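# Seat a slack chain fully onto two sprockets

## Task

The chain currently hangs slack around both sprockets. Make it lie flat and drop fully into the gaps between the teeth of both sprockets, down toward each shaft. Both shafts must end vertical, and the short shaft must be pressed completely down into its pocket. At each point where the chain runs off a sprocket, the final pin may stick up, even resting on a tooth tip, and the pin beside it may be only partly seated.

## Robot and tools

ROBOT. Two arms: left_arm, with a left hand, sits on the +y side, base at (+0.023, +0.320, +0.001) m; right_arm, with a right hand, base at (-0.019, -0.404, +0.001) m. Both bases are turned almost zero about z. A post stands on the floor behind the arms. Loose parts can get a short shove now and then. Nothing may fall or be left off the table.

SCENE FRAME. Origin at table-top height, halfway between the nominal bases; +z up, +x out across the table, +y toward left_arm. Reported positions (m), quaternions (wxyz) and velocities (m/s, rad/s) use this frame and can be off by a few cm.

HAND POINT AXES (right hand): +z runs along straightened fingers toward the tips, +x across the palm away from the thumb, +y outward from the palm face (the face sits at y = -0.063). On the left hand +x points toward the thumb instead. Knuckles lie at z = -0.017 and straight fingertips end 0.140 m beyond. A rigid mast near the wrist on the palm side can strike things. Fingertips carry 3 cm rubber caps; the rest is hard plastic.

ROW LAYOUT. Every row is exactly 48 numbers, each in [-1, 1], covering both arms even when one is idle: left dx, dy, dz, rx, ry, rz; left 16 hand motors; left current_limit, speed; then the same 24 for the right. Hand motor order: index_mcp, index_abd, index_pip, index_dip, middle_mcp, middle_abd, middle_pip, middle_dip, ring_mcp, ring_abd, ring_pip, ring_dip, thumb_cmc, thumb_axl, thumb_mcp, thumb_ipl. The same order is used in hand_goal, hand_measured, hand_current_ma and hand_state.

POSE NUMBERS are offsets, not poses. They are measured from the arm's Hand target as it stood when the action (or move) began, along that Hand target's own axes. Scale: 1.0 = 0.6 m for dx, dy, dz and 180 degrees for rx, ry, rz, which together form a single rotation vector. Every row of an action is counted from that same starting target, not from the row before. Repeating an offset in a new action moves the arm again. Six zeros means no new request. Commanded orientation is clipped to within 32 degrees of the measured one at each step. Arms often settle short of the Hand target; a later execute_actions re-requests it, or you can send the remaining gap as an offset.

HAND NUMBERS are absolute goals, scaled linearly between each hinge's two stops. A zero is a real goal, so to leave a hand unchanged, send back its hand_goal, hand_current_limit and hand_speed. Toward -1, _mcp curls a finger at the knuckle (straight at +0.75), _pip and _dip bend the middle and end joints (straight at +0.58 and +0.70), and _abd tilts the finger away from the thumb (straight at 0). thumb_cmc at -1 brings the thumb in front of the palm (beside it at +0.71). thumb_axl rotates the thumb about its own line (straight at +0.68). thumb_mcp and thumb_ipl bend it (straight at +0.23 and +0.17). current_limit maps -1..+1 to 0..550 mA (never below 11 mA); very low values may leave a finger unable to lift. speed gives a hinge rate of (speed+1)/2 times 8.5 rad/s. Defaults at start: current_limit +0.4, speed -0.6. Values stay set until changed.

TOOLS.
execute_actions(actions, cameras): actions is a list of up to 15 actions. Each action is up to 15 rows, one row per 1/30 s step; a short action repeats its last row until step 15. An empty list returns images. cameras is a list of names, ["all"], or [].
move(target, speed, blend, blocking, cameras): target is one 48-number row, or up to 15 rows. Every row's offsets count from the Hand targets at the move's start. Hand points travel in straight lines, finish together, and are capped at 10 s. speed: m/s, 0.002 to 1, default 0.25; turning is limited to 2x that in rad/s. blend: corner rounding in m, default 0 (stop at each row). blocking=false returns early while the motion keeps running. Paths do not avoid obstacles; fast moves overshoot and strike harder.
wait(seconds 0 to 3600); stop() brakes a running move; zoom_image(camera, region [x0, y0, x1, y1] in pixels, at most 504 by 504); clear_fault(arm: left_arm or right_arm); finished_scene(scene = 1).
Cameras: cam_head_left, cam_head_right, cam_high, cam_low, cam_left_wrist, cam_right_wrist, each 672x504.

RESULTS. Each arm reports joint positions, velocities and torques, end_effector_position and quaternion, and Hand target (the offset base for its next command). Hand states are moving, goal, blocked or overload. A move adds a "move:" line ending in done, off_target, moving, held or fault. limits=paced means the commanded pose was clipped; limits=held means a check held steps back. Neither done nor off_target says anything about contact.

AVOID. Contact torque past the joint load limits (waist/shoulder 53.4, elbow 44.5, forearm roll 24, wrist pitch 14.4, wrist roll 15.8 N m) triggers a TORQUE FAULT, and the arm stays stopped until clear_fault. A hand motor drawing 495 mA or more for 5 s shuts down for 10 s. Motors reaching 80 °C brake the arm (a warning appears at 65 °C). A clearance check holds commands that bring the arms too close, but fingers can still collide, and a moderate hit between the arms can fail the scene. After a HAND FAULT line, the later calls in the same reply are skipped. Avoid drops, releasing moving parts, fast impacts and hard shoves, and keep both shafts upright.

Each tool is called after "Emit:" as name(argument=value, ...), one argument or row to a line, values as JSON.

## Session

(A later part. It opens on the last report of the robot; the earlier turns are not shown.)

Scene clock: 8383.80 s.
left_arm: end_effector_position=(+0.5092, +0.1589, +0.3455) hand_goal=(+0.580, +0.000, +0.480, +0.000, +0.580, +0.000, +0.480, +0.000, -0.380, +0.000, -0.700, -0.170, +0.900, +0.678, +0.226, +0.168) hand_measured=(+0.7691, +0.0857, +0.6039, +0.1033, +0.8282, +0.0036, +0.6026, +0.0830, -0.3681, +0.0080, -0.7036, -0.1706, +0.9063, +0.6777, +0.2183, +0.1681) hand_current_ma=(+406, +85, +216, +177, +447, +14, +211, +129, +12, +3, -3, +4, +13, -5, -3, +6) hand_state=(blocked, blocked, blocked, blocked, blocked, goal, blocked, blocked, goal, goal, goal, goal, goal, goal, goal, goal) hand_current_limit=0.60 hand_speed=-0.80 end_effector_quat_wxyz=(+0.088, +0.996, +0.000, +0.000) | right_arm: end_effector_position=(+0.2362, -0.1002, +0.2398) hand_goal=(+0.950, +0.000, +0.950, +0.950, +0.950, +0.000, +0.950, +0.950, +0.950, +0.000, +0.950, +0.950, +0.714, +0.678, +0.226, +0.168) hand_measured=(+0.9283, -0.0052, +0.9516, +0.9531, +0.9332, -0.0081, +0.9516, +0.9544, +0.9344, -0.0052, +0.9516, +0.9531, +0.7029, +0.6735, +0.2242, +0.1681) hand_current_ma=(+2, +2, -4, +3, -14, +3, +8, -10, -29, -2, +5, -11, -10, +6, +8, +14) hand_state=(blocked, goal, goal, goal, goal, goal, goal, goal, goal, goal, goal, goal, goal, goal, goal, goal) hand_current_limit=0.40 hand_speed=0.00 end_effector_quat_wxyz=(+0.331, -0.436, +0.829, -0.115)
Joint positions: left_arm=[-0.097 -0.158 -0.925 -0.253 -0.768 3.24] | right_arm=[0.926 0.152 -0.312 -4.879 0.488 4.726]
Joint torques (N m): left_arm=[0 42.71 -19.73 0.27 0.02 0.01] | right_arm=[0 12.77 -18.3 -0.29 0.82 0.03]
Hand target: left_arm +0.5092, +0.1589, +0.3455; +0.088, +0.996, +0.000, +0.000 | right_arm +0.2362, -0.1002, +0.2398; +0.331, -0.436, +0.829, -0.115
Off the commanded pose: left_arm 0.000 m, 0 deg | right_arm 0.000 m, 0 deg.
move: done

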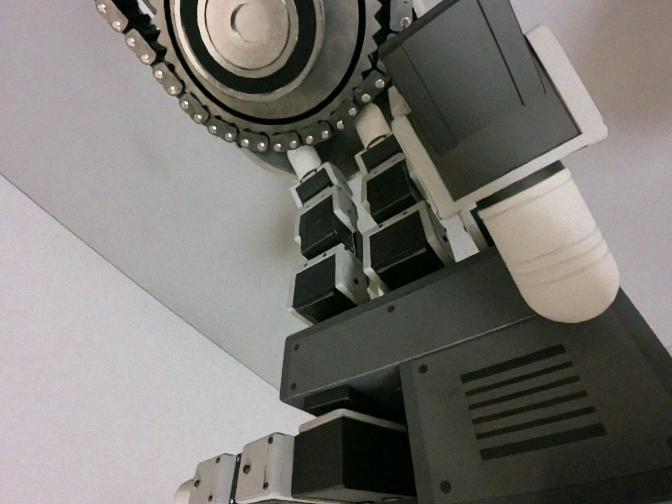

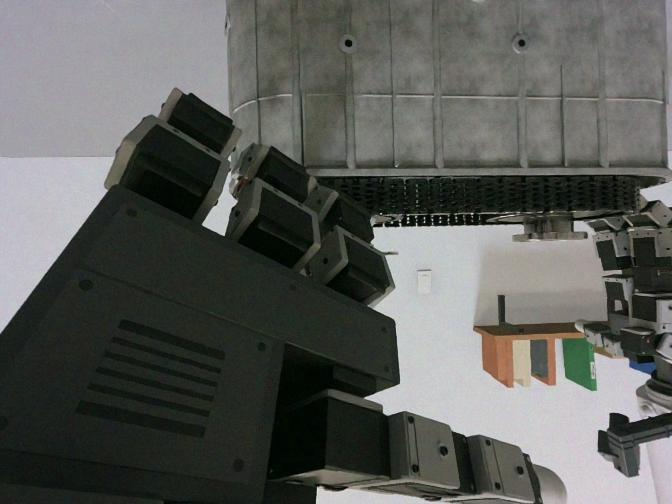

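Emit:
zoom_image(
  camera="cam_left_wrist",
  region=[200, 90, 300, 170],
)

Emit:
zoom_image(
  camera="cam_left_wrist",
  region=[290, 30, 410, 150],
)

Emit:
zoom_image(
  camera="cam_left_wrist",
  region=[90, 0, 220, 110],
)

Scaled by 5.040.

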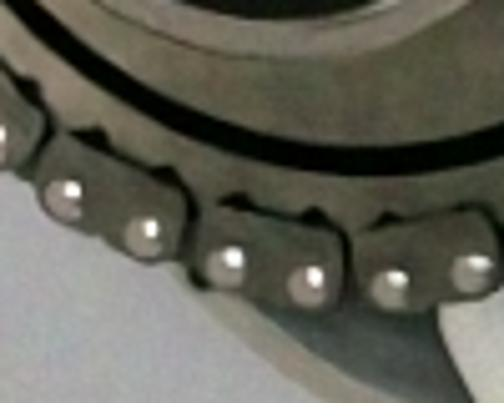

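Scaled by 4.200.

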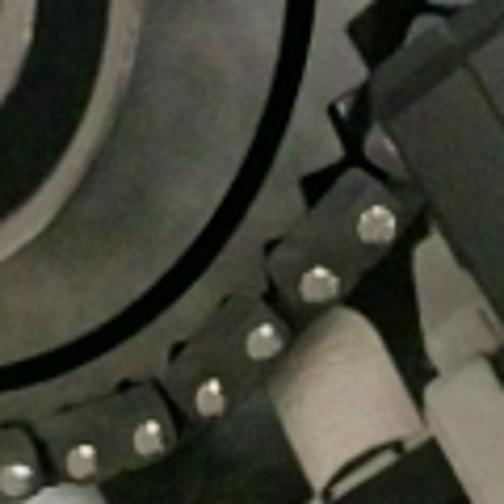

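Scaled by 3.877.

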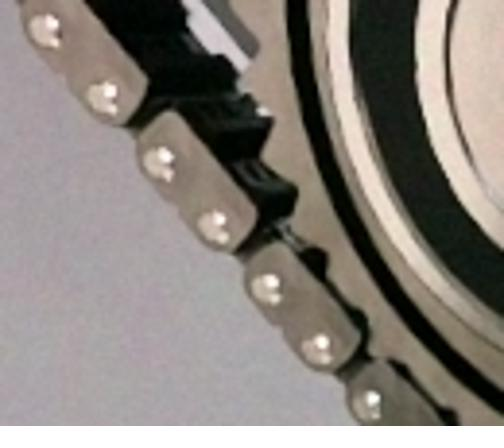

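Emit:
move(
  target=[
    [0,0,0,0,0,0,0.66,0,0.53,0.1,0.66,0,0.53,0.1,-0.38,0,-0.7,-0.17,0.9,0.678,0.226,0.168,0.6,-0.8,0,0,0,0,0,0,0.95,0,0.95,0.95,0.95,0,0.95,0.95,0.95,0,0.95,0.95,0.714,0.678,0.226,0.168,0.4,0],
    [0,-0.0018,0.0098,0,0,0,0.70,0,0.56,0.2,0.70,0,0.56,0.2,-0.38,0,-0.7,-0.17,0.9,0.678,0.226,0.168,0.6,-0.8,0,0,0,0,0,0,0.95,0,0.95,0.95,0.95,0,0.95,0.95,0.95,0,0.95,0.95,0.714,0.678,0.226,0.168,0.4,0],
    [0,-0.0018,0.0098,0,0,0,0.78,0,0.6,0.45,0.78,0,0.6,0.45,-0.38,0,-0.7,-0.17,0.9,0.678,0.226,0.168,0.6,-0.8,0,0,0,0,0,0,0.95,0,0.95,0.95,0.95,0,0.95,0.95,0.95,0,0.95,0.95,0.714,0.678,0.226,0.168,0.4,0],
  ],
  speed=0.02,
  cameras=["cam_left_wrist","cam_right_wrist"],
)

Emit:
zoom_image(
  camera="cam_left_wrist",
  region=[200, 80, 400, 180],
)

Emit:
zoom_image(
  camera="cam_right_wrist",
  region=[500, 160, 672, 280],
)

Scene clock: 8415.47 s.
left_arm: end_effector_position=(+0.5092, +0.1589, +0.3395) hand_goal=(+0.780, +0.000, +0.600, +0.450, +0.780, +0.000, +0.600, +0.450, -0.380, +0.000, -0.700, -0.170, +0.900, +0.678, +0.226, +0.168) hand_measured=(+0.7776, +0.0095, +0.5988, +0.4473, +0.7824, -0.0037, +0.6052, +0.4473, -0.3669, +0.0080, -0.7036, -0.1706, +0.9076, +0.6767, +0.2193, +0.1672) hand_current_ma=(+1, +14, +8, +5, +12, +10, +7, +5, +11, +2, -2, +8, +9, -4, -5, +4) hand_state=(goal, goal, goal, goal, goal, goal, goal, goal, goal, goal, goal, goal, goal, goal, goal, goal) hand_current_limit=0.60 hand_speed=-0.80 end_effector_quat_wxyz=(+0.088, +0.996, +0.000, +0.000) | right_arm: end_effector_position=(+0.2362, -0.1002, +0.2398) hand_goal=(+0.950, +0.000, +0.950, +0.950, +0.950, +0.000, +0.950, +0.950, +0.950, +0.000, +0.950, +0.950, +0.714, +0.678, +0.226, +0.168) hand_measured=(+0.9283, -0.0052, +0.9504, +0.9544, +0.9332, -0.0081, +0.9516, +0.9544, +0.9344, -0.0052, +0.9516, +0.9531, +0.7029, +0.6725, +0.2232, +0.1672) hand_current_ma=(-16, +0, +1, +11, -17, -10, +11, +5, -28, -4, +9, -1, -2, -8, -2, -11) hand_state=(blocked, goal, goal, goal, goal, goal, goal, goal, goal, goal, goal, goal, goal, goal, goal, goal) hand_current_limit=0.40 hand_speed=0.00 end_effector_quat_wxyz=(+0.331, -0.436, +0.829, -0.115)
Joint positions: left_arm=[-0.097 -0.165 -0.919 -0.257 -0.755 3.245] | right_arm=[0.926 0.152 -0.312 -4.879 0.488 4.726]
Joint torques (N m): left_arm=[0 25.68 -19.62 0.27 0.02 0.01] | right_arm=[0 12.77 -18.3 -0.29 0.82 0.03]
Hand target: left_arm +0.5092, +0.1589, +0.3395; +0.088, +0.996, +0.000, +0.000 | right_arm +0.2362, -0.1002, +0.2398; +0.331, -0.436, +0.829, -0.115
Off the commanded pose: left_arm 0.000 m, 0 deg | right_arm 0.000 m, 0 deg.
move: done

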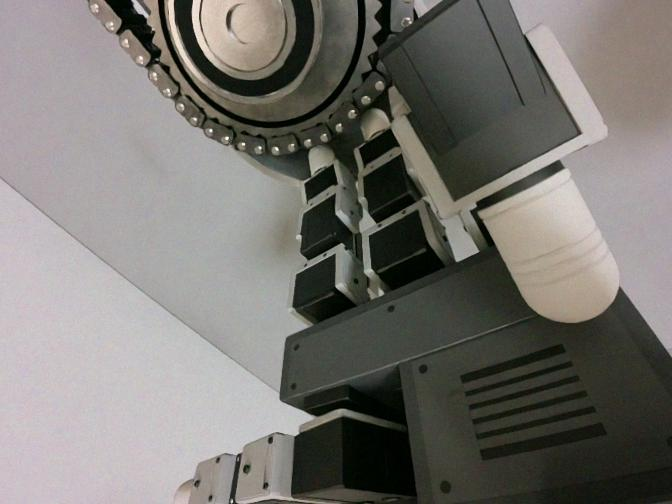

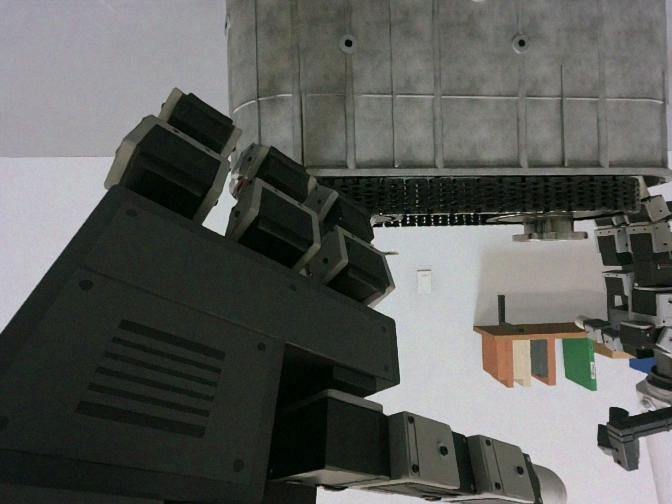

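Scaled by 2.520.

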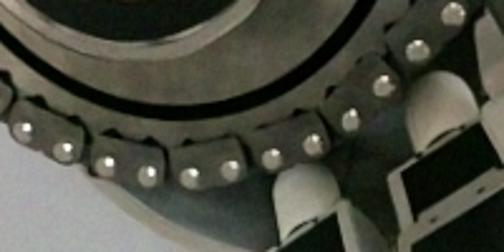

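Scaled by 2.930.

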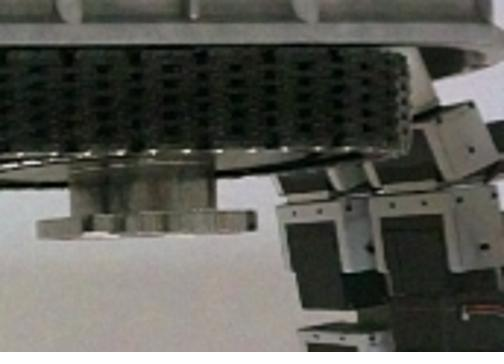

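Emit:
move(
  target=[
    [0,0.0203,-0.1149,0,0,0,0.78,0,0.6,0.45,0.78,0,0.6,0.45,-0.38,0,-0.7,-0.17,0.9,0.678,0.226,0.168,0.6,-0.6,0,0,0,0,0,0,0.95,0,0.95,0.95,0.95,0,0.95,0.95,0.95,0,0.95,0.95,0.714,0.678,0.226,0.168,0.4,0],
  ],
  speed=0.06,
)

Emit:
move(
  target=[
    [0,-0.03,-0.0,-0.1944,0,0,1,0,1,1,1,0,1,1,-0.38,0,-0.7,-0.17,0.9,0.678,0.226,0.168,0.6,0,0,0,0,0,0,0,0.95,0,0.95,0.95,0.95,0,0.95,0.95,0.95,0,0.95,0.95,0.714,0.678,0.226,0.168,0.4,0],
  ],
  speed=0.1,
  cameras=["cam_left_wrist"],
)

Scene clock: 8432.87 s.
left_arm: end_effector_position=(+0.5092, +0.1590, +0.4095) hand_goal=(+0.780, +0.000, +0.600, +0.450, +0.780, +0.000, +0.600, +0.450, -0.380, +0.000, -0.700, -0.170, +0.900, +0.678, +0.226, +0.168) hand_measured=(+0.7764, +0.0095, +0.5988, +0.4461, +0.7824, -0.0037, +0.6065, +0.4473, -0.3681, +0.0080, -0.7036, -0.1719, +0.9076, +0.6767, +0.2183, +0.1672) hand_current_ma=(+0, +10, +9, +2, +7, +5, +8, +7, +10, +5, -3, +9, +13, -9, -5, +2) hand_state=(goal, goal, goal, goal, goal, goal, goal, goal, goal, goal, goal, goal, goal, goal, goal, goal) hand_current_limit=0.60 hand_speed=-0.60 end_effector_quat_wxyz=(+0.088, +0.996, +0.000, +0.000) | right_arm: end_effector_position=(+0.2362, -0.1002, +0.2398) hand_goal=(+0.950, +0.000, +0.950, +0.950, +0.950, +0.000, +0.950, +0.950, +0.950, +0.000, +0.950, +0.950, +0.714, +0.678, +0.226, +0.168) hand_measured=(+0.9295, -0.0037, +0.9516, +0.9544, +0.9332, -0.0081, +0.9516, +0.9544, +0.9344, -0.0052, +0.9516, +0.9519, +0.7029, +0.6735, +0.2242, +0.1672) hand_current_ma=(+3, +3, +10, +4, -20, -9, -4, +12, -13, +0, +3, -4, -9, +0, +7, -6) hand_state=(blocked, goal, goal, goal, goal, goal, goal, goal, goal, goal, goal, goal, goal, goal, goal, goal) hand_current_limit=0.40 hand_speed=0.00 end_effector_quat_wxyz=(+0.331, -0.436, +0.829, -0.115)
Joint positions: left_arm=[-0.097 -0.093 -1.006 -0.222 -0.91 3.194] | right_arm=[0.926 0.152 -0.312 -4.879 0.488 4.726]
Joint torques (N m): left_arm=[0 24.06 -20.6 0.31 0.04 0.01] | right_arm=[0 12.77 -18.3 -0.29 0.82 0.03]
Hand target: left_arm +0.5092, +0.1590, +0.4095; +0.088, +0.996, +0.000, +0.000 | right_arm +0.2362, -0.1002, +0.2398; +0.331, -0.436, +0.829, -0.115
Off the commanded pose: left_arm 0.000 m, 0 deg | right_arm 0.000 m, 0 deg.
move: done

Scene clock: 8436.33 s.
left_arm: end_effector_position=(+0.5092, +0.1767, +0.4064) hand_goal=(+1.000, +0.000, +1.000, +1.000, +1.000, +0.000, +1.000, +1.000, -0.380, +0.000, -0.700, -0.170, +0.900, +0.678, +0.226, +0.168) hand_measured=(+0.9995, +0.0080, +0.9735, +0.9990, +0.9995, -0.0052, +0.9747, +1.0000, -0.3681, +0.0080, -0.7036, -0.1719, +0.9076, +0.6767, +0.2193, +0.1681) hand_current_ma=(-1, +13, -25, +6, +9, +8, -24, +1, +14, +4, -1, +7, +11, +2, -5, +3) hand_state=(goal, goal, blocked, goal, goal, goal, blocked, goal, goal, goal, goal, goal, goal, goal, goal, goal) hand_current_limit=0.60 hand_speed=0.00 end_effector_quat_wxyz=(+0.383, +0.924, +0.000, +0.000) | right_arm: end_effector_position=(+0.2362, -0.1002, +0.2398) hand_goal=(+0.950, +0.000, +0.950, +0.950, +0.950, +0.000, +0.950, +0.950, +0.950, +0.000, +0.950, +0.950, +0.714, +0.678, +0.226, +0.168) hand_measured=(+0.9283, -0.0052, +0.9504, +0.9544, +0.9319, -0.0081, +0.9504, +0.9544, +0.9344, -0.0052, +0.9504, +0.9531, +0.7029, +0.6735, +0.2242, +0.1672) hand_current_ma=(-1, +0, -14, +6, -14, -7, +2, +12, -22, +3, +8, +0, +5, -7, +11, +2) hand_state=(blocked, goal, goal, goal, goal, goal, goal, goal, goal, goal, goal, goal, goal, goal, goal, goal) hand_current_limit=0.40 hand_speed=0.00 end_effector_quat_wxyz=(+0.331, -0.436, +0.829, -0.115)
Joint positions: left_arm=[0.142 -0.228 -0.892 -0.93 -1.06 3.939] | right_arm=[0.926 0.152 -0.312 -4.879 0.488 4.726]
Joint torques (N m): left_arm=[0 26.59 -18.31 -0.43 -0.83 0.04] | right_arm=[0 12.77 -18.3 -0.29 0.82 0.03]
Hand target: left_arm +0.5092, +0.1767, +0.4064; +0.383, +0.924, +0.000, +0.000 | right_arm +0.2362, -0.1002, +0.2398; +0.331, -0.436, +0.829, -0.115
Off the commanded pose: left_arm 0.000 m, 0 deg | right_arm 0.000 m, 0 deg.
move: done

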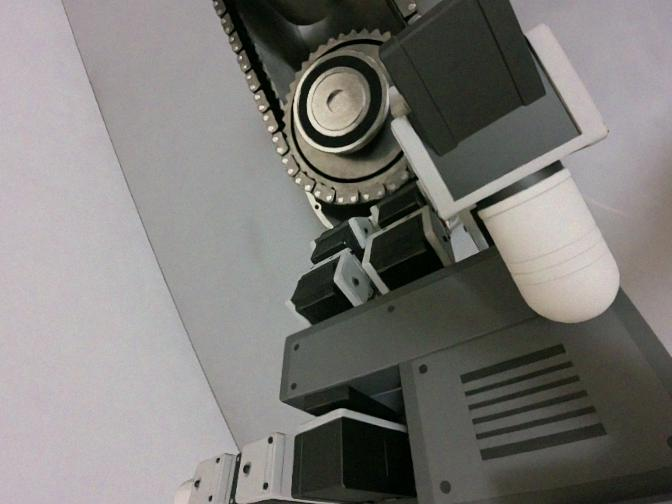

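Emit:
zoom_image(
  camera="cam_left_wrist",
  region=[210, 0, 430, 220],
)

Emit:
zoom_image(
  camera="cam_left_wrist",
  region=[240, 80, 360, 210],
)

Scaled by 2.291.

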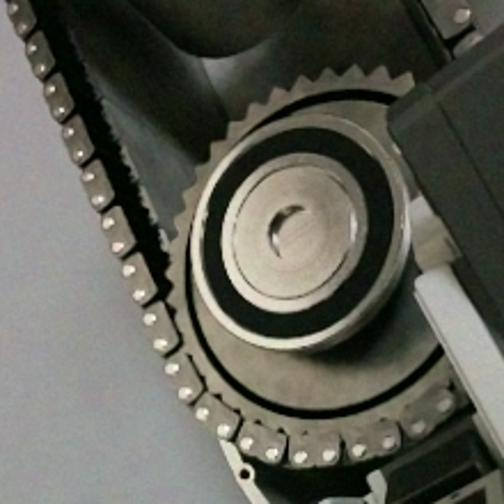

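Scaled by 3.877.

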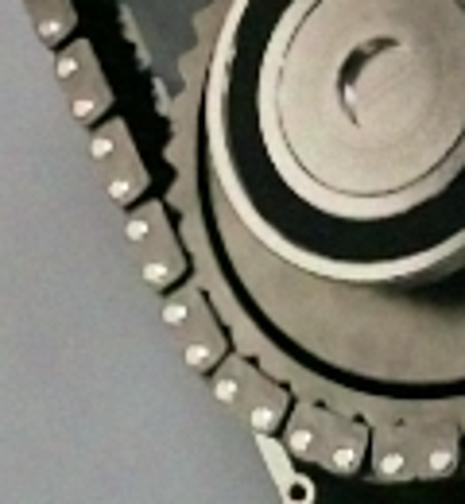

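Emit:
move(
  target=[
    [-0.1333,0,0,0,0,0,1,0,1,1,1,0,1,1,-0.38,0,-0.7,-0.17,0.9,0.678,0.226,0.168,0.6,0,0,0,0,0,0,0,0.95,0,0.95,0.95,0.95,0,0.95,0.95,0.95,0,0.95,0.95,0.714,0.678,0.226,0.168,0.4,0],
  ],
  speed=0.1,
  cameras=["cam_left_wrist"],
)

Emit:
zoom_image(
  camera="cam_left_wrist",
  region=[190, 0, 400, 210],
)

Scene clock: 8451.13 s.
left_arm: end_effector_position=(+0.4292, +0.1766, +0.4064) hand_goal=(+1.000, +0.000, +1.000, +1.000, +1.000, +0.000, +1.000, +1.000, -0.380, +0.000, -0.700, -0.170, +0.900, +0.678, +0.226, +0.168) hand_measured=(+1.0000, +0.0095, +0.9735, +1.0000, +1.0000, -0.0052, +0.9735, +1.0000, -0.3681, +0.0080, -0.7036, -0.1719, +0.9063, +0.6767, +0.2193, +0.1681) hand_current_ma=(+5, +15, -20, +7, +14, +8, -26, +9, +13, +3, -3, +4, +16, -5, -8, +2) hand_state=(goal, goal, blocked, goal, goal, goal, blocked, goal, goal, goal, goal, goal, goal, goal, goal, goal) hand_current_limit=0.60 hand_speed=0.00 end_effector_quat_wxyz=(+0.383, +0.924, +0.000, +0.000) | right_arm: end_effector_position=(+0.2362, -0.1002, +0.2398) hand_goal=(+0.950, +0.000, +0.950, +0.950, +0.950, +0.000, +0.950, +0.950, +0.950, +0.000, +0.950, +0.950, +0.714, +0.678, +0.226, +0.168) hand_measured=(+0.9295, -0.0052, +0.9504, +0.9544, +0.9319, -0.0066, +0.9516, +0.9531, +0.9332, -0.0037, +0.9516, +0.9544, +0.7029, +0.6735, +0.2232, +0.1672) hand_current_ma=(-12, +2, +5, +6, -16, -25, +19, -2, -12, +3, +25, -1, -7, +10, +0, +14) hand_state=(blocked, goal, goal, goal, goal, goal, goal, goal, goal, goal, goal, goal, goal, goal, goal, goal) hand_current_limit=0.40 hand_speed=0.00 end_effector_quat_wxyz=(+0.331, -0.436, +0.829, -0.115)
Joint positions: left_arm=[0.174 -0.041 -0.679 -0.923 -1.059 3.976] | right_arm=[0.926 0.152 -0.312 -4.879 0.488 4.726]
Joint torques (N m): left_arm=[0 19.6 -18.02 -0.41 -0.86 0.04] | right_arm=[0 12.77 -18.3 -0.29 0.82 0.03]
Hand target: left_arm +0.4292, +0.1767, +0.4064; +0.383, +0.924, +0.000, +0.000 | right_arm +0.2362, -0.1002, +0.2398; +0.331, -0.436, +0.829, -0.115
Off the commanded pose: left_arm 0.000 m, 0 deg | right_arm 0.000 m, 0 deg.
move: done

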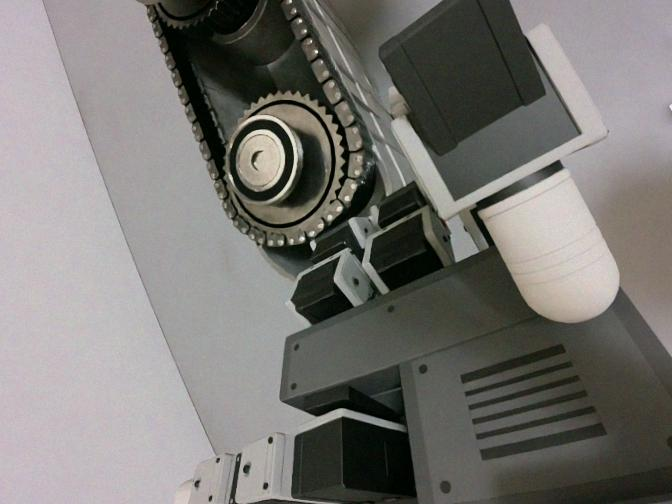

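Scaled by 2.400.

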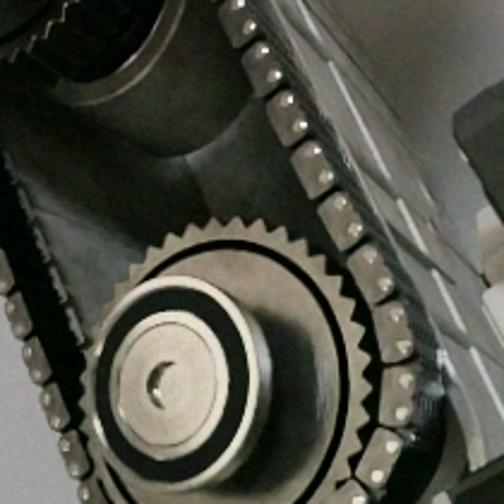

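Emit:
move(
  target=[
    [0,0,0,0,0,0,1,0,1,1,1,0,1,1,-0.38,0,-0.7,-0.17,0.9,0.678,0.226,0.168,0.6,0,0,0,0,0.274,-0.059,-0.204,0.75,0,0.58,0.70,0.95,0,0.95,0.95,0.95,0,0.95,0.95,0.714,0.678,0.226,0.168,0.6,0],
  ],
  speed=0.2,
)

Emit:
move(
  target=[
    [0,0,0,0,0,0,1,0,1,1,1,0,1,1,-0.38,0,-0.7,-0.17,0.9,0.678,0.226,0.168,0.6,0,-0.4033,0.11,0,0,0,0,0.75,0,0.58,0.70,0.95,0,0.95,0.95,0.95,0,0.95,0.95,0.714,0.678,0.226,0.168,0.6,0],
  ],
  speed=0.15,
  cameras=["cam_left_wrist","cam_right_wrist","cam_head_left","cam_high"],
)

Scene clock: 8476.73 s.
left_arm: end_effector_position=(+0.4292, +0.1767, +0.4064) hand_goal=(+1.000, +0.000, +1.000, +1.000, +1.000, +0.000, +1.000, +1.000, -0.380, +0.000, -0.700, -0.170, +0.900, +0.678, +0.226, +0.168) hand_measured=(+1.0000, +0.0080, +0.9735, +1.0000, +0.9995, -0.0037, +0.9735, +1.0000, -0.3681, +0.0080, -0.7036, -0.1706, +0.9076, +0.6777, +0.2183, +0.1681) hand_current_ma=(+3, +11, -21, +3, +7, +3, -24, +5, +11, -1, -2, +6, +16, -2, -2, +3) hand_state=(goal, goal, blocked, goal, goal, goal, blocked, goal, goal, goal, goal, goal, goal, goal, goal, goal) hand_current_limit=0.60 hand_speed=0.00 end_effector_quat_wxyz=(+0.383, +0.924, +0.000, +0.000) | right_arm: end_effector_position=(+0.2362, -0.1002, +0.2398) hand_goal=(+0.750, +0.000, +0.580, +0.700, +0.950, +0.000, +0.950, +0.950, +0.950, +0.000, +0.950, +0.950, +0.714, +0.678, +0.226, +0.168) hand_measured=(+0.7257, -0.0052, +0.5693, +0.6932, +0.9319, -0.0081, +0.9504, +0.9531, +0.9356, -0.0052, +0.9504, +0.9531, +0.7029, +0.6735, +0.2242, +0.1672) hand_current_ma=(-10, -6, +4, -11, -11, -3, +11, +3, -11, -5, +11, +1, +3, +6, +5, +0) hand_state=(blocked, goal, goal, goal, goal, goal, goal, goal, goal, goal, goal, goal, goal, goal, goal, goal) hand_current_limit=0.60 hand_speed=0.00 end_effector_quat_wxyz=(+0.500, -0.500, +0.500, -0.500)
Joint positions: left_arm=[0.174 -0.04 -0.679 -0.923 -1.059 3.976] | right_arm=[1.439 -0.273 -0.34 -4.836 1.562 4.646]
Joint torques (N m): left_arm=[0 19.6 -18.02 -0.41 -0.86 0.04] | right_arm=[0 8.59 -11.61 -0.11 1.69 1.63]
Hand target: left_arm +0.4292, +0.1767, +0.4064; +0.383, +0.924, +0.000, +0.000 | right_arm +0.2362, -0.1002, +0.2398; +0.500, -0.500, +0.500, -0.500
Off the commanded pose: left_arm 0.000 m, 0 deg | right_arm 0.000 m, 0 deg.
move: done

Scene clock: 8478.83 s.
left_arm: end_effector_position=(+0.4292, +0.1767, +0.4064) hand_goal=(+1.000, +0.000, +1.000, +1.000, +1.000, +0.000, +1.000, +1.000, -0.380, +0.000, -0.700, -0.170, +0.900, +0.678, +0.226, +0.168) hand_measured=(+1.0000, +0.0080, +0.9735, +1.0000, +1.0000, -0.0023, +0.9735, +1.0000, -0.3681, +0.0080, -0.7036, -0.1706, +0.9076, +0.6777, +0.2193, +0.1672) hand_current_ma=(+1, +13, -23, +4, +10, +9, -27, +5, +11, +5, -1, +9, +9, -2, -5, +1) hand_state=(goal, goal, blocked, goal, goal, goal, blocked, goal, goal, goal, goal, goal, goal, goal, goal, goal) hand_current_limit=0.60 hand_speed=0.00 end_effector_quat_wxyz=(+0.383, +0.924, +0.000, +0.000) | right_arm: end_effector_position=(+0.2358, +0.1175, +0.1805) hand_goal=(+0.750, +0.000, +0.580, +0.700, +0.950, +0.000, +0.950, +0.950, +0.950, +0.000, +0.950, +0.950, +0.714, +0.678, +0.226, +0.168) hand_measured=(+0.7257, +0.0065, +0.5680, +0.6932, +0.9319, +0.0007, +0.9516, +0.9544, +0.9344, +0.0007, +0.9504, +0.9531, +0.7016, +0.6735, +0.2232, +0.1672) hand_current_ma=(-9, +1, -1, +12, -18, -5, +9, +2, -19, +11, +3, -4, -5, -1, +12, +4) hand_state=(blocked, goal, goal, goal, goal, goal, goal, goal, goal, goal, goal, goal, goal, goal, goal, goal) hand_current_limit=0.60 hand_speed=0.00 end_effector_quat_wxyz=(+0.500, -0.501, +0.500, -0.499)
Joint positions: left_arm=[0.174 -0.04 -0.679 -0.923 -1.059 3.976] | right_arm=[1.494 -0.745 -0.955 -4.781 1.555 4.503]
Joint torques (N m): left_arm=[0 19.6 -18.02 -0.41 -0.86 0.04] | right_arm=[0 38.37 -13.98 -0.34 1.66 1.68]
Hand target: left_arm +0.4292, +0.1767, +0.4064; +0.383, +0.924, +0.000, +0.000 | right_arm +0.2358, +0.1175, +0.1805; +0.500, -0.501, +0.500, -0.499 (not the last commanded pose)
Off the commanded pose: left_arm 0.000 m, 0 deg | right_arm 0.025 m, 0 deg.
move: held (right_arm; a check stopped the path); limits=held
pose unreachable (right arm): on one or more control steps of this call, first in action 0 (counted from 0), this arm could not follow its commanded pose, so it was not sent that pose on those steps. It may still have moved: this result reports where it is.
cause: moving toward the commanded pose would bring a part of the arm too close to another arm (a part of this arm just beyond joint 4 (forearm roll) and a part of the left arm just beyond its joint 2 (shoulder), 17 mm apart when this arm was first held).
Images, in order (width x height): cam_head_left 672x504, cam_high 672x504, cam_left_wrist 672x504, cam_right_wrist 672x504.

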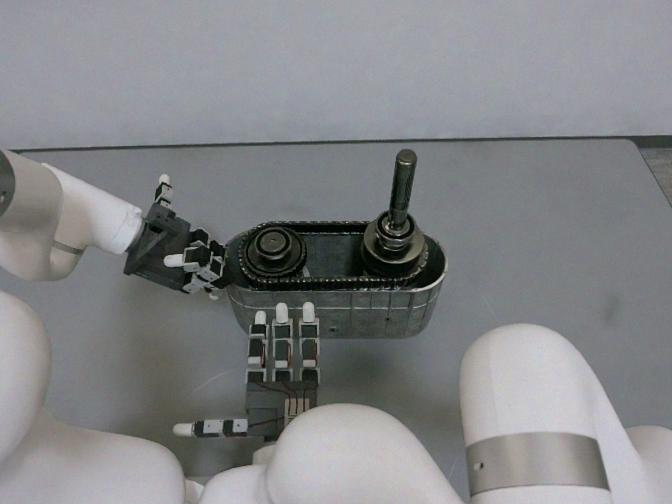

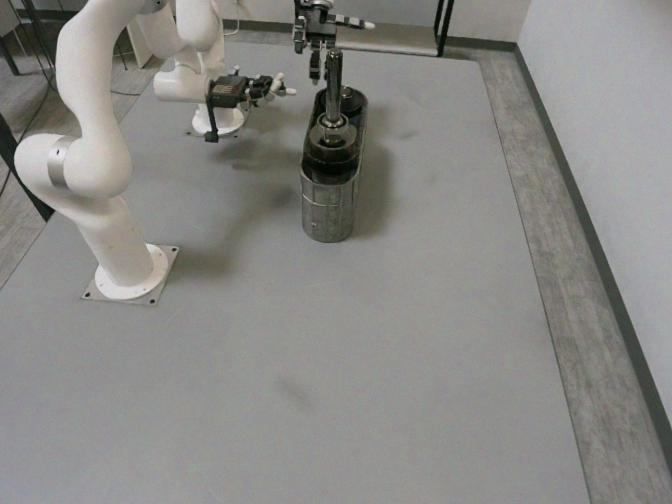

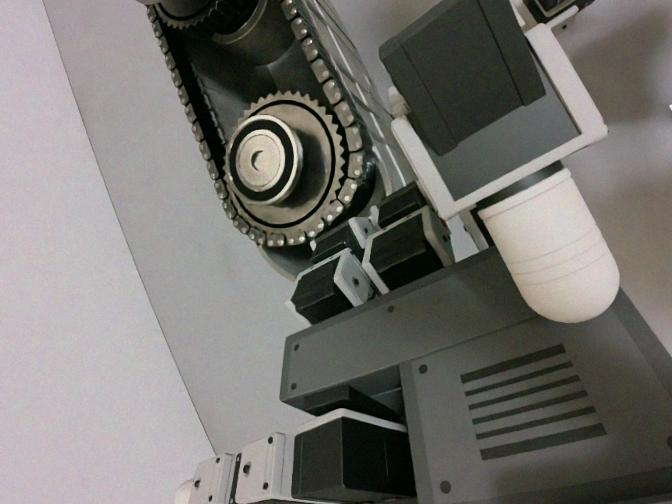

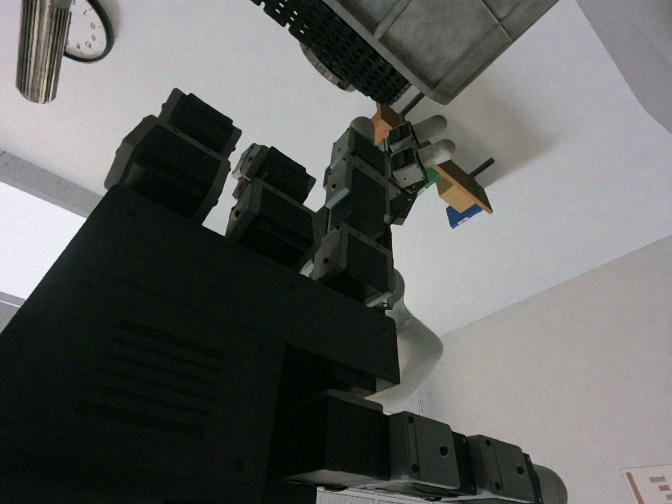

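Emit:
move(
  target=[
    [0,0,0,0,0,0,1,0,1,1,1,0,1,1,-0.38,0,-0.7,-0.17,0.9,0.678,0.226,0.168,0.6,0,0.3625,-0.0988,0,0,0,0,0.75,0,0.58,0.70,0.95,0,0.95,0.95,0.95,0,0.95,0.95,0.714,0.678,0.226,0.168,0.6,0],
  ],
  speed=0.15,
)

Emit:
move(
  target=[
    [0,-0.11,-0.11,0.25,0,0,1,0,1,1,1,0,1,1,0.95,0,0.95,0.95,0.9,0.678,0.226,0.168,0.6,0,0,0,0,-0.274,0.059,0.204,0.95,0,0.95,0.95,0.95,0,0.95,0.95,0.95,0,0.95,0.95,0.714,0.678,0.226,0.168,0.4,0],
  ],
  speed=0.2,
  cameras=["cam_left_wrist"],
)

Scene clock: 8496.57 s.
left_arm: end_effector_position=(+0.4292, +0.1767, +0.4064) hand_goal=(+1.000, +0.000, +1.000, +1.000, +1.000, +0.000, +1.000, +1.000, -0.380, +0.000, -0.700, -0.170, +0.900, +0.678, +0.226, +0.168) hand_measured=(+1.0000, +0.0080, +0.9747, +0.9990, +0.9995, -0.0037, +0.9735, +0.9990, -0.3681, +0.0080, -0.7036, -0.1706, +0.9076, +0.6777, +0.2183, +0.1672) hand_current_ma=(+0, +13, -23, +9, +11, +7, -28, +2, +14, +4, -1, +5, +12, -3, -3, +1) hand_state=(goal, goal, blocked, goal, goal, goal, blocked, goal, goal, goal, goal, goal, goal, goal, goal, goal) hand_current_limit=0.60 hand_speed=0.00 end_effector_quat_wxyz=(+0.383, +0.924, +0.000, +0.000) | right_arm: end_effector_position=(+0.2361, -0.1000, +0.2398) hand_goal=(+0.750, +0.000, +0.580, +0.700, +0.950, +0.000, +0.950, +0.950, +0.950, +0.000, +0.950, +0.950, +0.714, +0.678, +0.226, +0.168) hand_measured=(+0.7245, +0.0021, +0.5693, +0.6945, +0.9332, -0.0008, +0.9504, +0.9544, +0.9344, -0.0008, +0.9516, +0.9531, +0.7016, +0.6735, +0.2242, +0.1672) hand_current_ma=(-7, +7, -11, -1, -10, +2, +0, -7, -24, +7, -4, -14, -5, +4, +1, -3) hand_state=(blocked, goal, goal, goal, goal, goal, goal, goal, goal, goal, goal, goal, goal, goal, goal, goal) hand_current_limit=0.60 hand_speed=0.00 end_effector_quat_wxyz=(+0.500, -0.501, +0.500, -0.499)
Joint positions: left_arm=[0.174 -0.04 -0.679 -0.923 -1.059 3.976] | right_arm=[1.44 -0.273 -0.34 -4.837 1.561 4.646]
Joint torques (N m): left_arm=[0 19.6 -18.02 -0.41 -0.86 0.04] | right_arm=[0 21.28 -11.61 -0.11 1.69 -1.54]
Hand target: left_arm +0.4292, +0.1767, +0.4064; +0.383, +0.924, +0.000, +0.000 | right_arm +0.2361, -0.1000, +0.2398; +0.500, -0.501, +0.500, -0.499
Off the commanded pose: left_arm 0.000 m, 0 deg | right_arm 0.000 m, 0 deg.
move: done

Scene clock: 8499.80 s.
left_arm: end_effector_position=(+0.4292, +0.2700, +0.4063) hand_goal=(+1.000, +0.000, +1.000, +1.000, +1.000, +0.000, +1.000, +1.000, +0.950, +0.000, +0.950, +0.950, +0.900, +0.678, +0.226, +0.168) hand_measured=(+0.9947, +0.0080, +0.9735, +1.0000, +0.9947, -0.0037, +0.9735, +1.0000, +0.9464, +0.0065, +0.9516, +0.9557, +0.9063, +0.6767, +0.2183, +0.1681) hand_current_ma=(+0, +7, -22, +6, +5, +5, -24, +4, +2, +4, +2, +11, +12, -4, -8, -1) hand_state=(goal, goal, blocked, goal, goal, goal, blocked, goal, goal, goal, goal, goal, goal, goal, goal, goal) hand_current_limit=0.60 hand_speed=0.00 end_effector_quat_wxyz=(+0.000, +1.000, +0.000, +0.000) | right_arm: end_effector_position=(+0.2361, -0.1000, +0.2398) hand_goal=(+0.950, +0.000, +0.950, +0.950, +0.950, +0.000, +0.950, +0.950, +0.950, +0.000, +0.950, +0.950, +0.714, +0.678, +0.226, +0.168) hand_measured=(+0.9295, -0.0052, +0.9504, +0.9544, +0.9332, -0.0081, +0.9504, +0.9531, +0.9356, -0.0037, +0.9504, +0.9531, +0.7016, +0.6725, +0.2232, +0.1662) hand_current_ma=(-7, +3, +3, +0, -22, -12, +16, +5, -26, +8, +2, +4, -20, -5, +1, +14) hand_state=(blocked, goal, goal, goal, goal, goal, goal, goal, goal, goal, goal, goal, goal, goal, goal, goal) hand_current_limit=0.40 hand_speed=0.00 end_effector_quat_wxyz=(+0.331, -0.436, +0.829, -0.114)
Joint positions: left_arm=[0.079 0.126 -0.825 -0.001 -0.951 3.233] | right_arm=[0.926 0.152 -0.312 -4.88 0.488 4.728]
Joint torques (N m): left_arm=[0 16.39 -20.82 0.66 -4.94 0] | right_arm=[0 12.77 -18.29 -0.29 0.82 1.56]
Hand target: left_arm +0.4292, +0.2700, +0.4063; +0.000, +1.000, +0.000, +0.000 | right_arm +0.2361, -0.1000, +0.2398; +0.331, -0.436, +0.829, -0.114
Off the commanded pose: left_arm 0.000 m, 0 deg | right_arm 0.000 m, 0 deg.
move: done

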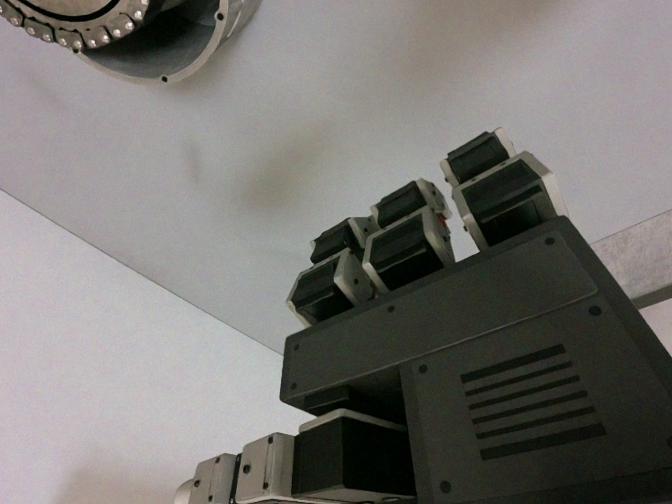

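Emit:
move(
  target=[
    [0,0,-0.08,0,0,-0.5,0.95,0,0.95,0.95,0.95,0,0.95,0.95,0.95,0,0.95,0.95,0.9,0.678,0.226,0.168,0.6,0,0,0,0,0,0,0,0.95,0,0.95,0.95,0.95,0,0.95,0.95,0.95,0,0.95,0.95,0.714,0.678,0.226,0.168,0.4,0],
  ],
  speed=0.2,
)

Emit:
move(
  target=[
    [-0.22,0.018,0,-0.0833,0,0,0.75,0,0.58,0.7,0.75,0,0.58,0.7,0.95,0,0.95,0.95,0.9,0.678,0.226,0.168,0.6,0,0,0,0,0,0,0,0.95,0,0.95,0.95,0.95,0,0.95,0.95,0.95,0,0.95,0.95,0.714,0.678,0.226,0.168,0.4,0],
  ],
  speed=0.2,
  cameras=["cam_left_wrist","cam_right_wrist"],
)

Scene clock: 8518.87 s.
left_arm: end_effector_position=(+0.4292, +0.2700, +0.4543) hand_goal=(+0.950, +0.000, +0.950, +0.950, +0.950, +0.000, +0.950, +0.950, +0.950, +0.000, +0.950, +0.950, +0.900, +0.678, +0.226, +0.168) hand_measured=(+0.9404, +0.0095, +0.9439, +0.9506, +0.9416, -0.0037, +0.9427, +0.9506, +0.9464, +0.0080, +0.9516, +0.9557, +0.9051, +0.6767, +0.2183, +0.1672) hand_current_ma=(-9, +13, +3, +7, +0, +4, -5, +4, -1, +5, -1, +8, +14, -2, -9, +1) hand_state=(goal, goal, goal, goal, goal, goal, goal, goal, goal, goal, goal, goal, goal, goal, goal, goal) hand_current_limit=0.60 hand_speed=0.00 end_effector_quat_wxyz=(+0.000, +0.707, +0.707, +0.000) | right_arm: end_effector_position=(+0.2361, -0.1000, +0.2398) hand_goal=(+0.950, +0.000, +0.950, +0.950, +0.950, +0.000, +0.950, +0.950, +0.950, +0.000, +0.950, +0.950, +0.714, +0.678, +0.226, +0.168) hand_measured=(+0.9295, -0.0052, +0.9516, +0.9544, +0.9319, -0.0066, +0.9516, +0.9544, +0.9344, -0.0052, +0.9516, +0.9531, +0.7016, +0.6735, +0.2242, +0.1672) hand_current_ma=(-16, +8, +9, -2, -10, -19, +11, +7, -29, -14, -16, -12, -7, -10, +5, +9) hand_state=(blocked, goal, goal, goal, goal, goal, goal, goal, goal, goal, goal, goal, goal, goal, goal, goal) hand_current_limit=0.40 hand_speed=0.00 end_effector_quat_wxyz=(+0.331, -0.436, +0.829, -0.114)
Joint positions: left_arm=[-0.235 0.308 -0.787 -0.001 -1.094 1.349] | right_arm=[0.926 0.152 -0.312 -4.881 0.487 4.728]
Joint torques (N m): left_arm=[0 10.15 -21.01 0.75 -0.03 0] | right_arm=[0 12.77 -18.29 -0.29 0.82 0.03]
Hand target: left_arm +0.4292, +0.2700, +0.4543; +0.000, +0.707, +0.707, +0.000 | right_arm +0.2361, -0.1000, +0.2398; +0.331, -0.436, +0.829, -0.114
Off the commanded pose: left_arm 0.000 m, 0 deg | right_arm 0.000 m, 0 deg.
move: done

Scene clock: 8520.13 s.
left_arm: end_effector_position=(+0.4400, +0.1380, +0.4544) hand_goal=(+0.750, +0.000, +0.580, +0.700, +0.750, +0.000, +0.580, +0.700, +0.950, +0.000, +0.950, +0.950, +0.900, +0.678, +0.226, +0.168) hand_measured=(+0.7535, +0.0036, +0.5834, +0.6945, +0.7523, -0.0037, +0.5782, +0.6958, +0.9440, -0.0008, +0.9516, +0.9557, +0.9063, +0.6777, +0.2193, +0.1672) hand_current_ma=(+4, +10, +7, +5, +10, +5, +1, -1, -3, +1, -1, +6, +7, -4, -2, +1) hand_state=(goal, goal, goal, goal, goal, goal, goal, goal, goal, goal, goal, goal, goal, goal, goal, goal) hand_current_limit=0.60 hand_speed=0.00 end_effector_quat_wxyz=(+0.093, +0.701, +0.701, +0.092) | right_arm: end_effector_position=(+0.2361, -0.1000, +0.2398) hand_goal=(+0.950, +0.000, +0.950, +0.950, +0.950, +0.000, +0.950, +0.950, +0.950, +0.000, +0.950, +0.950, +0.714, +0.678, +0.226, +0.168) hand_measured=(+0.9295, -0.0052, +0.9516, +0.9531, +0.9319, -0.0081, +0.9504, +0.9531, +0.9344, -0.0037, +0.9504, +0.9531, +0.7016, +0.6725, +0.2242, +0.1672) hand_current_ma=(+2, -11, -9, +6, -11, -19, -1, +5, -15, +4, +6, -5, -7, +4, -12, -3) hand_state=(blocked, goal, goal, goal, goal, goal, goal, goal, goal, goal, goal, goal, goal, goal, goal, goal) hand_current_limit=0.40 hand_speed=0.00 end_effector_quat_wxyz=(+0.331, -0.436, +0.829, -0.114)
Joint positions: left_arm=[-0.647 0.248 -0.766 0.212 -0.812 0.805] | right_arm=[0.926 0.152 -0.312 -4.881 0.487 4.728]
Joint torques (N m): left_arm=[0 12.58 -21.36 0.93 0.29 0.02] | right_arm=[0 12.77 -18.29 -0.29 0.82 0.03]
Hand target: left_arm +0.4400, +0.1380, +0.4544; +0.093, +0.701, +0.701, +0.092 | right_arm +0.2361, -0.1000, +0.2398; +0.331, -0.436, +0.829, -0.114
Off the commanded pose: left_arm 0.000 m, 0 deg | right_arm 0.000 m, 0 deg.
move: done

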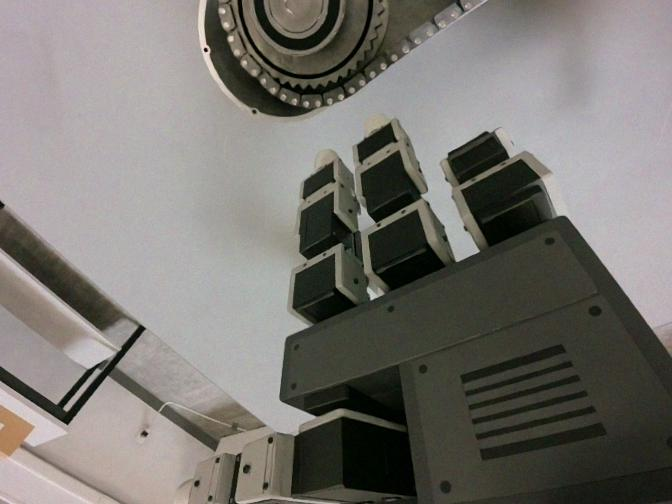

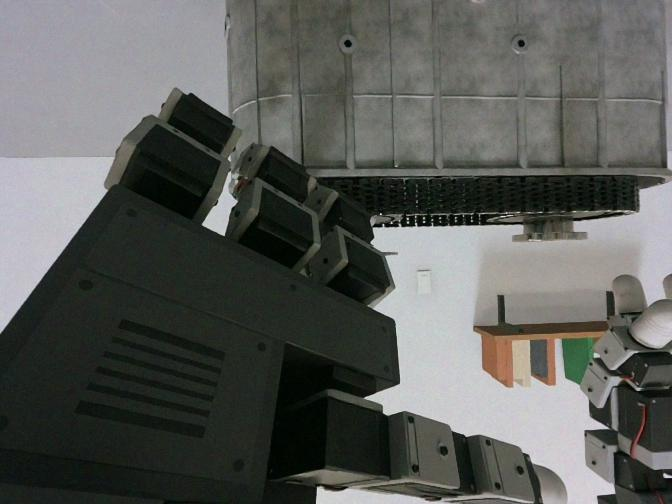

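Emit:
zoom_image(
  camera="cam_left_wrist",
  region=[200, 0, 420, 130],
)

Emit:
zoom_image(
  camera="cam_right_wrist",
  region=[470, 160, 672, 250],
)

Emit:
zoom_image(
  camera="cam_right_wrist",
  region=[590, 165, 660, 235],
)

Scaled by 2.291.

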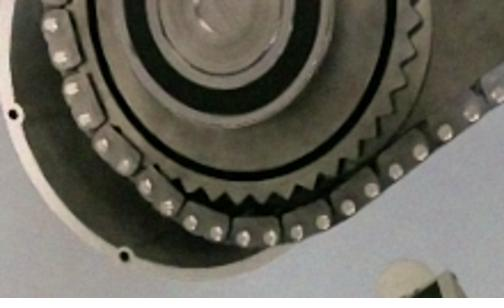

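Scaled by 2.495.

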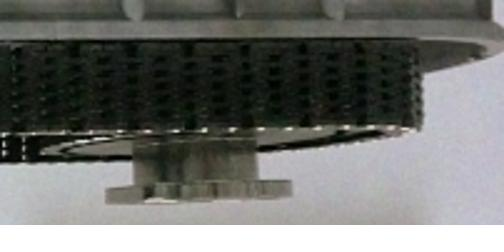

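Scaled by 7.200.

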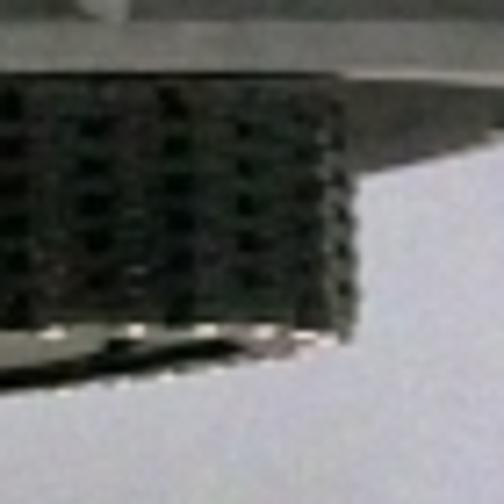

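Emit:
move(
  target=[
    [0,-0.0386,0.1433,0,0,0,0.75,0,0.58,0.7,0.75,0,0.58,0.7,0.95,0,0.95,0.95,0.9,0.678,0.226,0.168,0.6,0,0,0,0,0,0,0,0.95,0,0.95,0.95,0.95,0,0.95,0.95,0.95,0,0.95,0.95,0.714,0.678,0.226,0.168,0.4,0],
  ],
  speed=0.1,
  cameras=["cam_left_wrist","cam_right_wrist"],
)

Emit:
zoom_image(
  camera="cam_left_wrist",
  region=[200, 0, 440, 180],
)

Emit:
zoom_image(
  camera="cam_right_wrist",
  region=[470, 160, 672, 280],
)

Scene clock: 8534.20 s.
left_arm: end_effector_position=(+0.4399, +0.1380, +0.3654) hand_goal=(+0.750, +0.000, +0.580, +0.700, +0.750, +0.000, +0.580, +0.700, +0.950, +0.000, +0.950, +0.950, +0.900, +0.678, +0.226, +0.168) hand_measured=(+0.7535, +0.0036, +0.5834, +0.6932, +0.7511, -0.0037, +0.5782, +0.6945, +0.9452, +0.0007, +0.9516, +0.9570, +0.9063, +0.6777, +0.2193, +0.1681) hand_current_ma=(+5, +16, +7, +5, +9, +7, +3, -1, +1, +2, -3, +12, +13, -3, -9, +0) hand_state=(goal, goal, goal, goal, goal, goal, goal, goal, goal, goal, goal, goal, goal, goal, goal, goal) hand_current_limit=0.60 hand_speed=0.00 end_effector_quat_wxyz=(+0.093, +0.701, +0.701, +0.092) | right_arm: end_effector_position=(+0.2361, -0.1000, +0.2398) hand_goal=(+0.950, +0.000, +0.950, +0.950, +0.950, +0.000, +0.950, +0.950, +0.950, +0.000, +0.950, +0.950, +0.714, +0.678, +0.226, +0.168) hand_measured=(+0.9295, -0.0052, +0.9504, +0.9531, +0.9319, -0.0081, +0.9504, +0.9544, +0.9332, -0.0037, +0.9504, +0.9531, +0.7029, +0.6735, +0.2232, +0.1672) hand_current_ma=(-16, +8, -1, -12, -12, -11, +10, +0, -20, +5, -3, +0, -6, -14, -5, +11) hand_state=(blocked, goal, goal, goal, goal, goal, goal, goal, goal, goal, goal, goal, goal, goal, goal, goal) hand_current_limit=0.40 hand_speed=0.00 end_effector_quat_wxyz=(+0.331, -0.436, +0.829, -0.114)
Joint positions: left_arm=[-0.648 0.162 -0.627 0.277 -0.594 0.721] | right_arm=[0.926 0.152 -0.312 -4.881 0.487 4.728]
Joint torques (N m): left_arm=[0 14.69 -20.43 0.77 0.26 0.02] | right_arm=[0 12.77 -18.29 -0.29 0.82 0.03]
Hand target: left_arm +0.4399, +0.1380, +0.3653; +0.093, +0.701, +0.701, +0.092 | right_arm +0.2361, -0.1000, +0.2398; +0.331, -0.436, +0.829, -0.114
Off the commanded pose: left_arm 0.000 m, 0 deg | right_arm 0.000 m, 0 deg.
move: done

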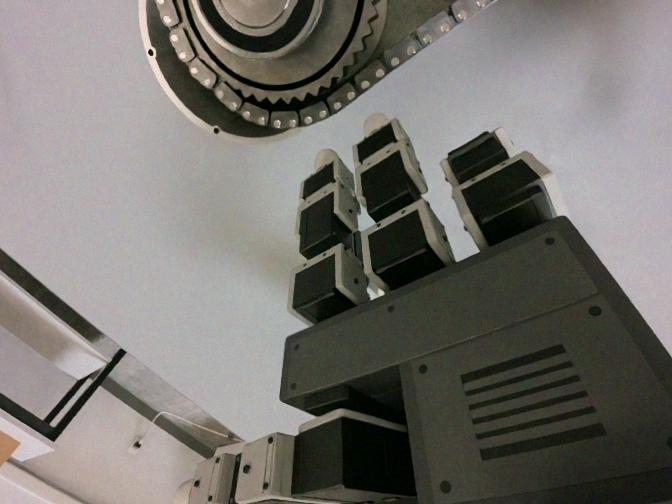

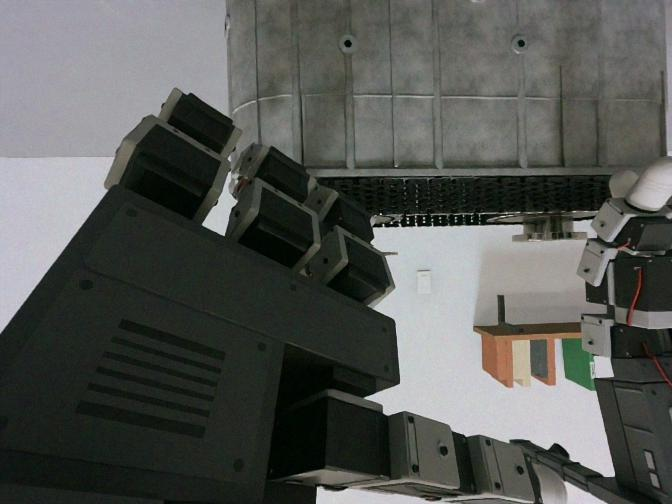

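Scaled by 2.100.

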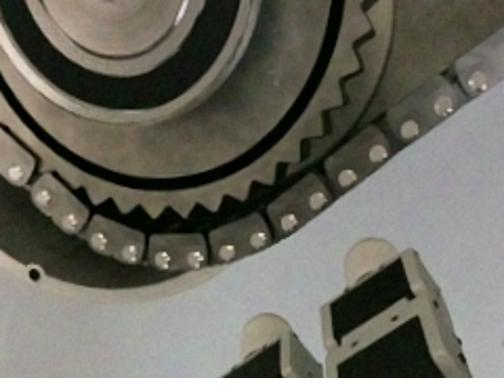

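Scaled by 2.495.

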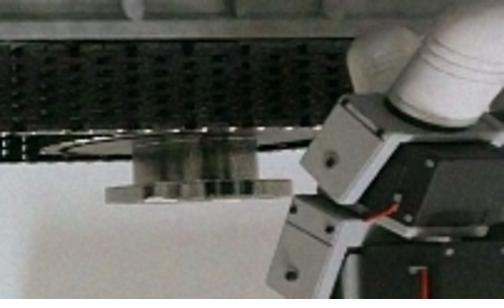

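Emit:
move(
  target=[
    [0,0.0276,-0.0064,0,0,0,0.75,0,0.58,0.7,0.75,0,0.58,0.7,0.95,0,0.95,0.95,0.9,0.678,0.226,0.168,0.5,-0.3,0,0,0,0,0,0,0.95,0,0.95,0.95,0.95,0,0.95,0.95,0.95,0,0.95,0.95,0.714,0.678,0.226,0.168,0.4,0],
  ],
  speed=0.04,
  cameras=["cam_left_wrist","cam_right_wrist"],
)

Emit:
zoom_image(
  camera="cam_left_wrist",
  region=[200, 0, 440, 180],
)

Emit:
zoom_image(
  camera="cam_right_wrist",
  region=[470, 160, 672, 280],
)

Scene clock: 8543.07 s.
left_arm: end_effector_position=(+0.4549, +0.1380, +0.3733) hand_goal=(+0.750, +0.000, +0.580, +0.700, +0.750, +0.000, +0.580, +0.700, +0.950, +0.000, +0.950, +0.950, +0.900, +0.678, +0.226, +0.168) hand_measured=(+0.7535, +0.0036, +0.5834, +0.6932, +0.7523, -0.0037, +0.5782, +0.6945, +0.9464, -0.0008, +0.9516, +0.9557, +0.9051, +0.6777, +0.2183, +0.1672) hand_current_ma=(+3, +10, +10, +0, +5, +8, +1, +0, -2, +1, +1, +8, +14, -2, -4, +1) hand_state=(goal, goal, goal, goal, goal, goal, goal, goal, goal, goal, goal, goal, goal, goal, goal, goal) hand_current_limit=0.50 hand_speed=-0.30 end_effector_quat_wxyz=(+0.093, +0.701, +0.701, +0.092) | right_arm: end_effector_position=(+0.2361, -0.1000, +0.2398) hand_goal=(+0.950, +0.000, +0.950, +0.950, +0.950, +0.000, +0.950, +0.950, +0.950, +0.000, +0.950, +0.950, +0.714, +0.678, +0.226, +0.168) hand_measured=(+0.9295, -0.0052, +0.9504, +0.9544, +0.9307, -0.0081, +0.9504, +0.9544, +0.9332, -0.0052, +0.9516, +0.9531, +0.7029, +0.6735, +0.2242, +0.1672) hand_current_ma=(+4, -5, -12, +14, -11, -15, +17, +10, -18, +2, +8, -14, -6, +3, +14, +3) hand_state=(blocked, goal, goal, goal, goal, goal, goal, goal, goal, goal, goal, goal, goal, goal, goal, goal) hand_current_limit=0.40 hand_speed=0.00 end_effector_quat_wxyz=(+0.331, -0.436, +0.829, -0.114)
Joint positions: left_arm=[-0.623 0.139 -0.666 0.263 -0.605 0.759] | right_arm=[0.926 0.152 -0.312 -4.881 0.487 4.728]
Joint torques (N m): left_arm=[0 15.64 -20.53 0.77 0.27 0.02] | right_arm=[0 12.77 -18.29 -0.29 0.82 0.03]
Hand target: left_arm +0.4549, +0.1380, +0.3733; +0.093, +0.701, +0.701, +0.092 | right_arm +0.2361, -0.1000, +0.2398; +0.331, -0.436, +0.829, -0.114
Off the commanded pose: left_arm 0.000 m, 0 deg | right_arm 0.000 m, 0 deg.
move: done

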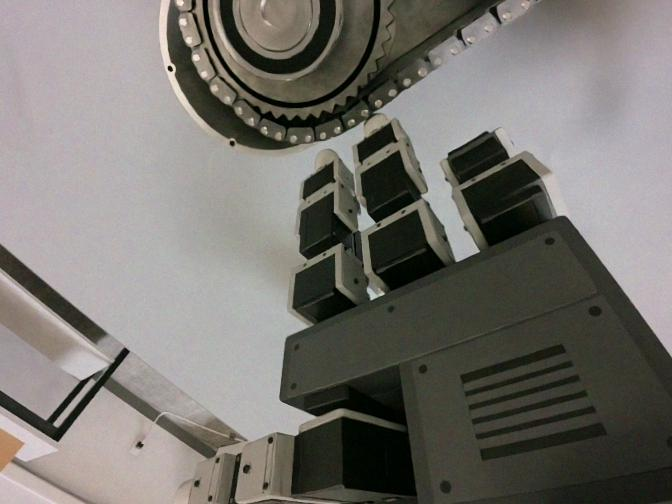

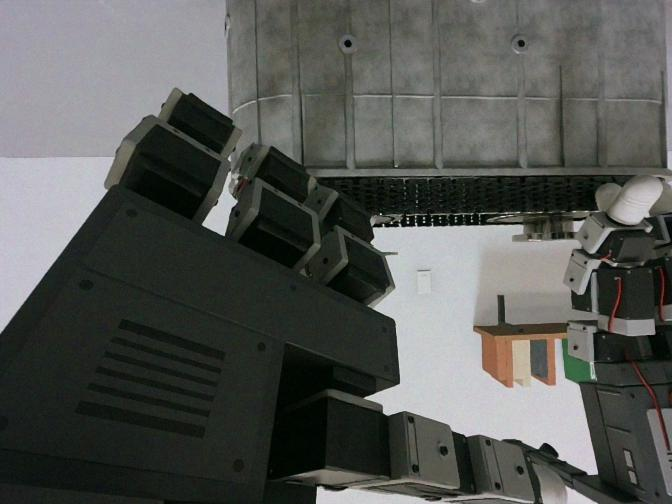

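Scaled by 2.100.

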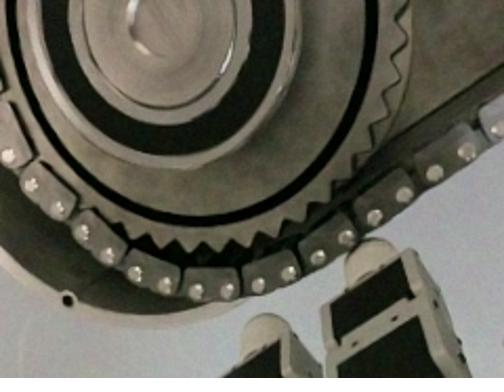

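Scaled by 2.495.

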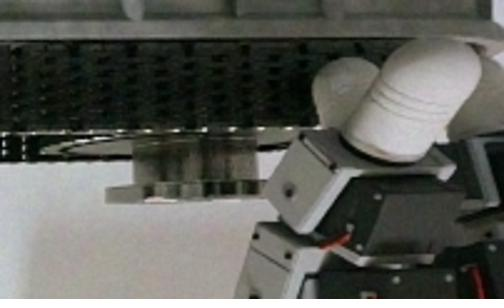

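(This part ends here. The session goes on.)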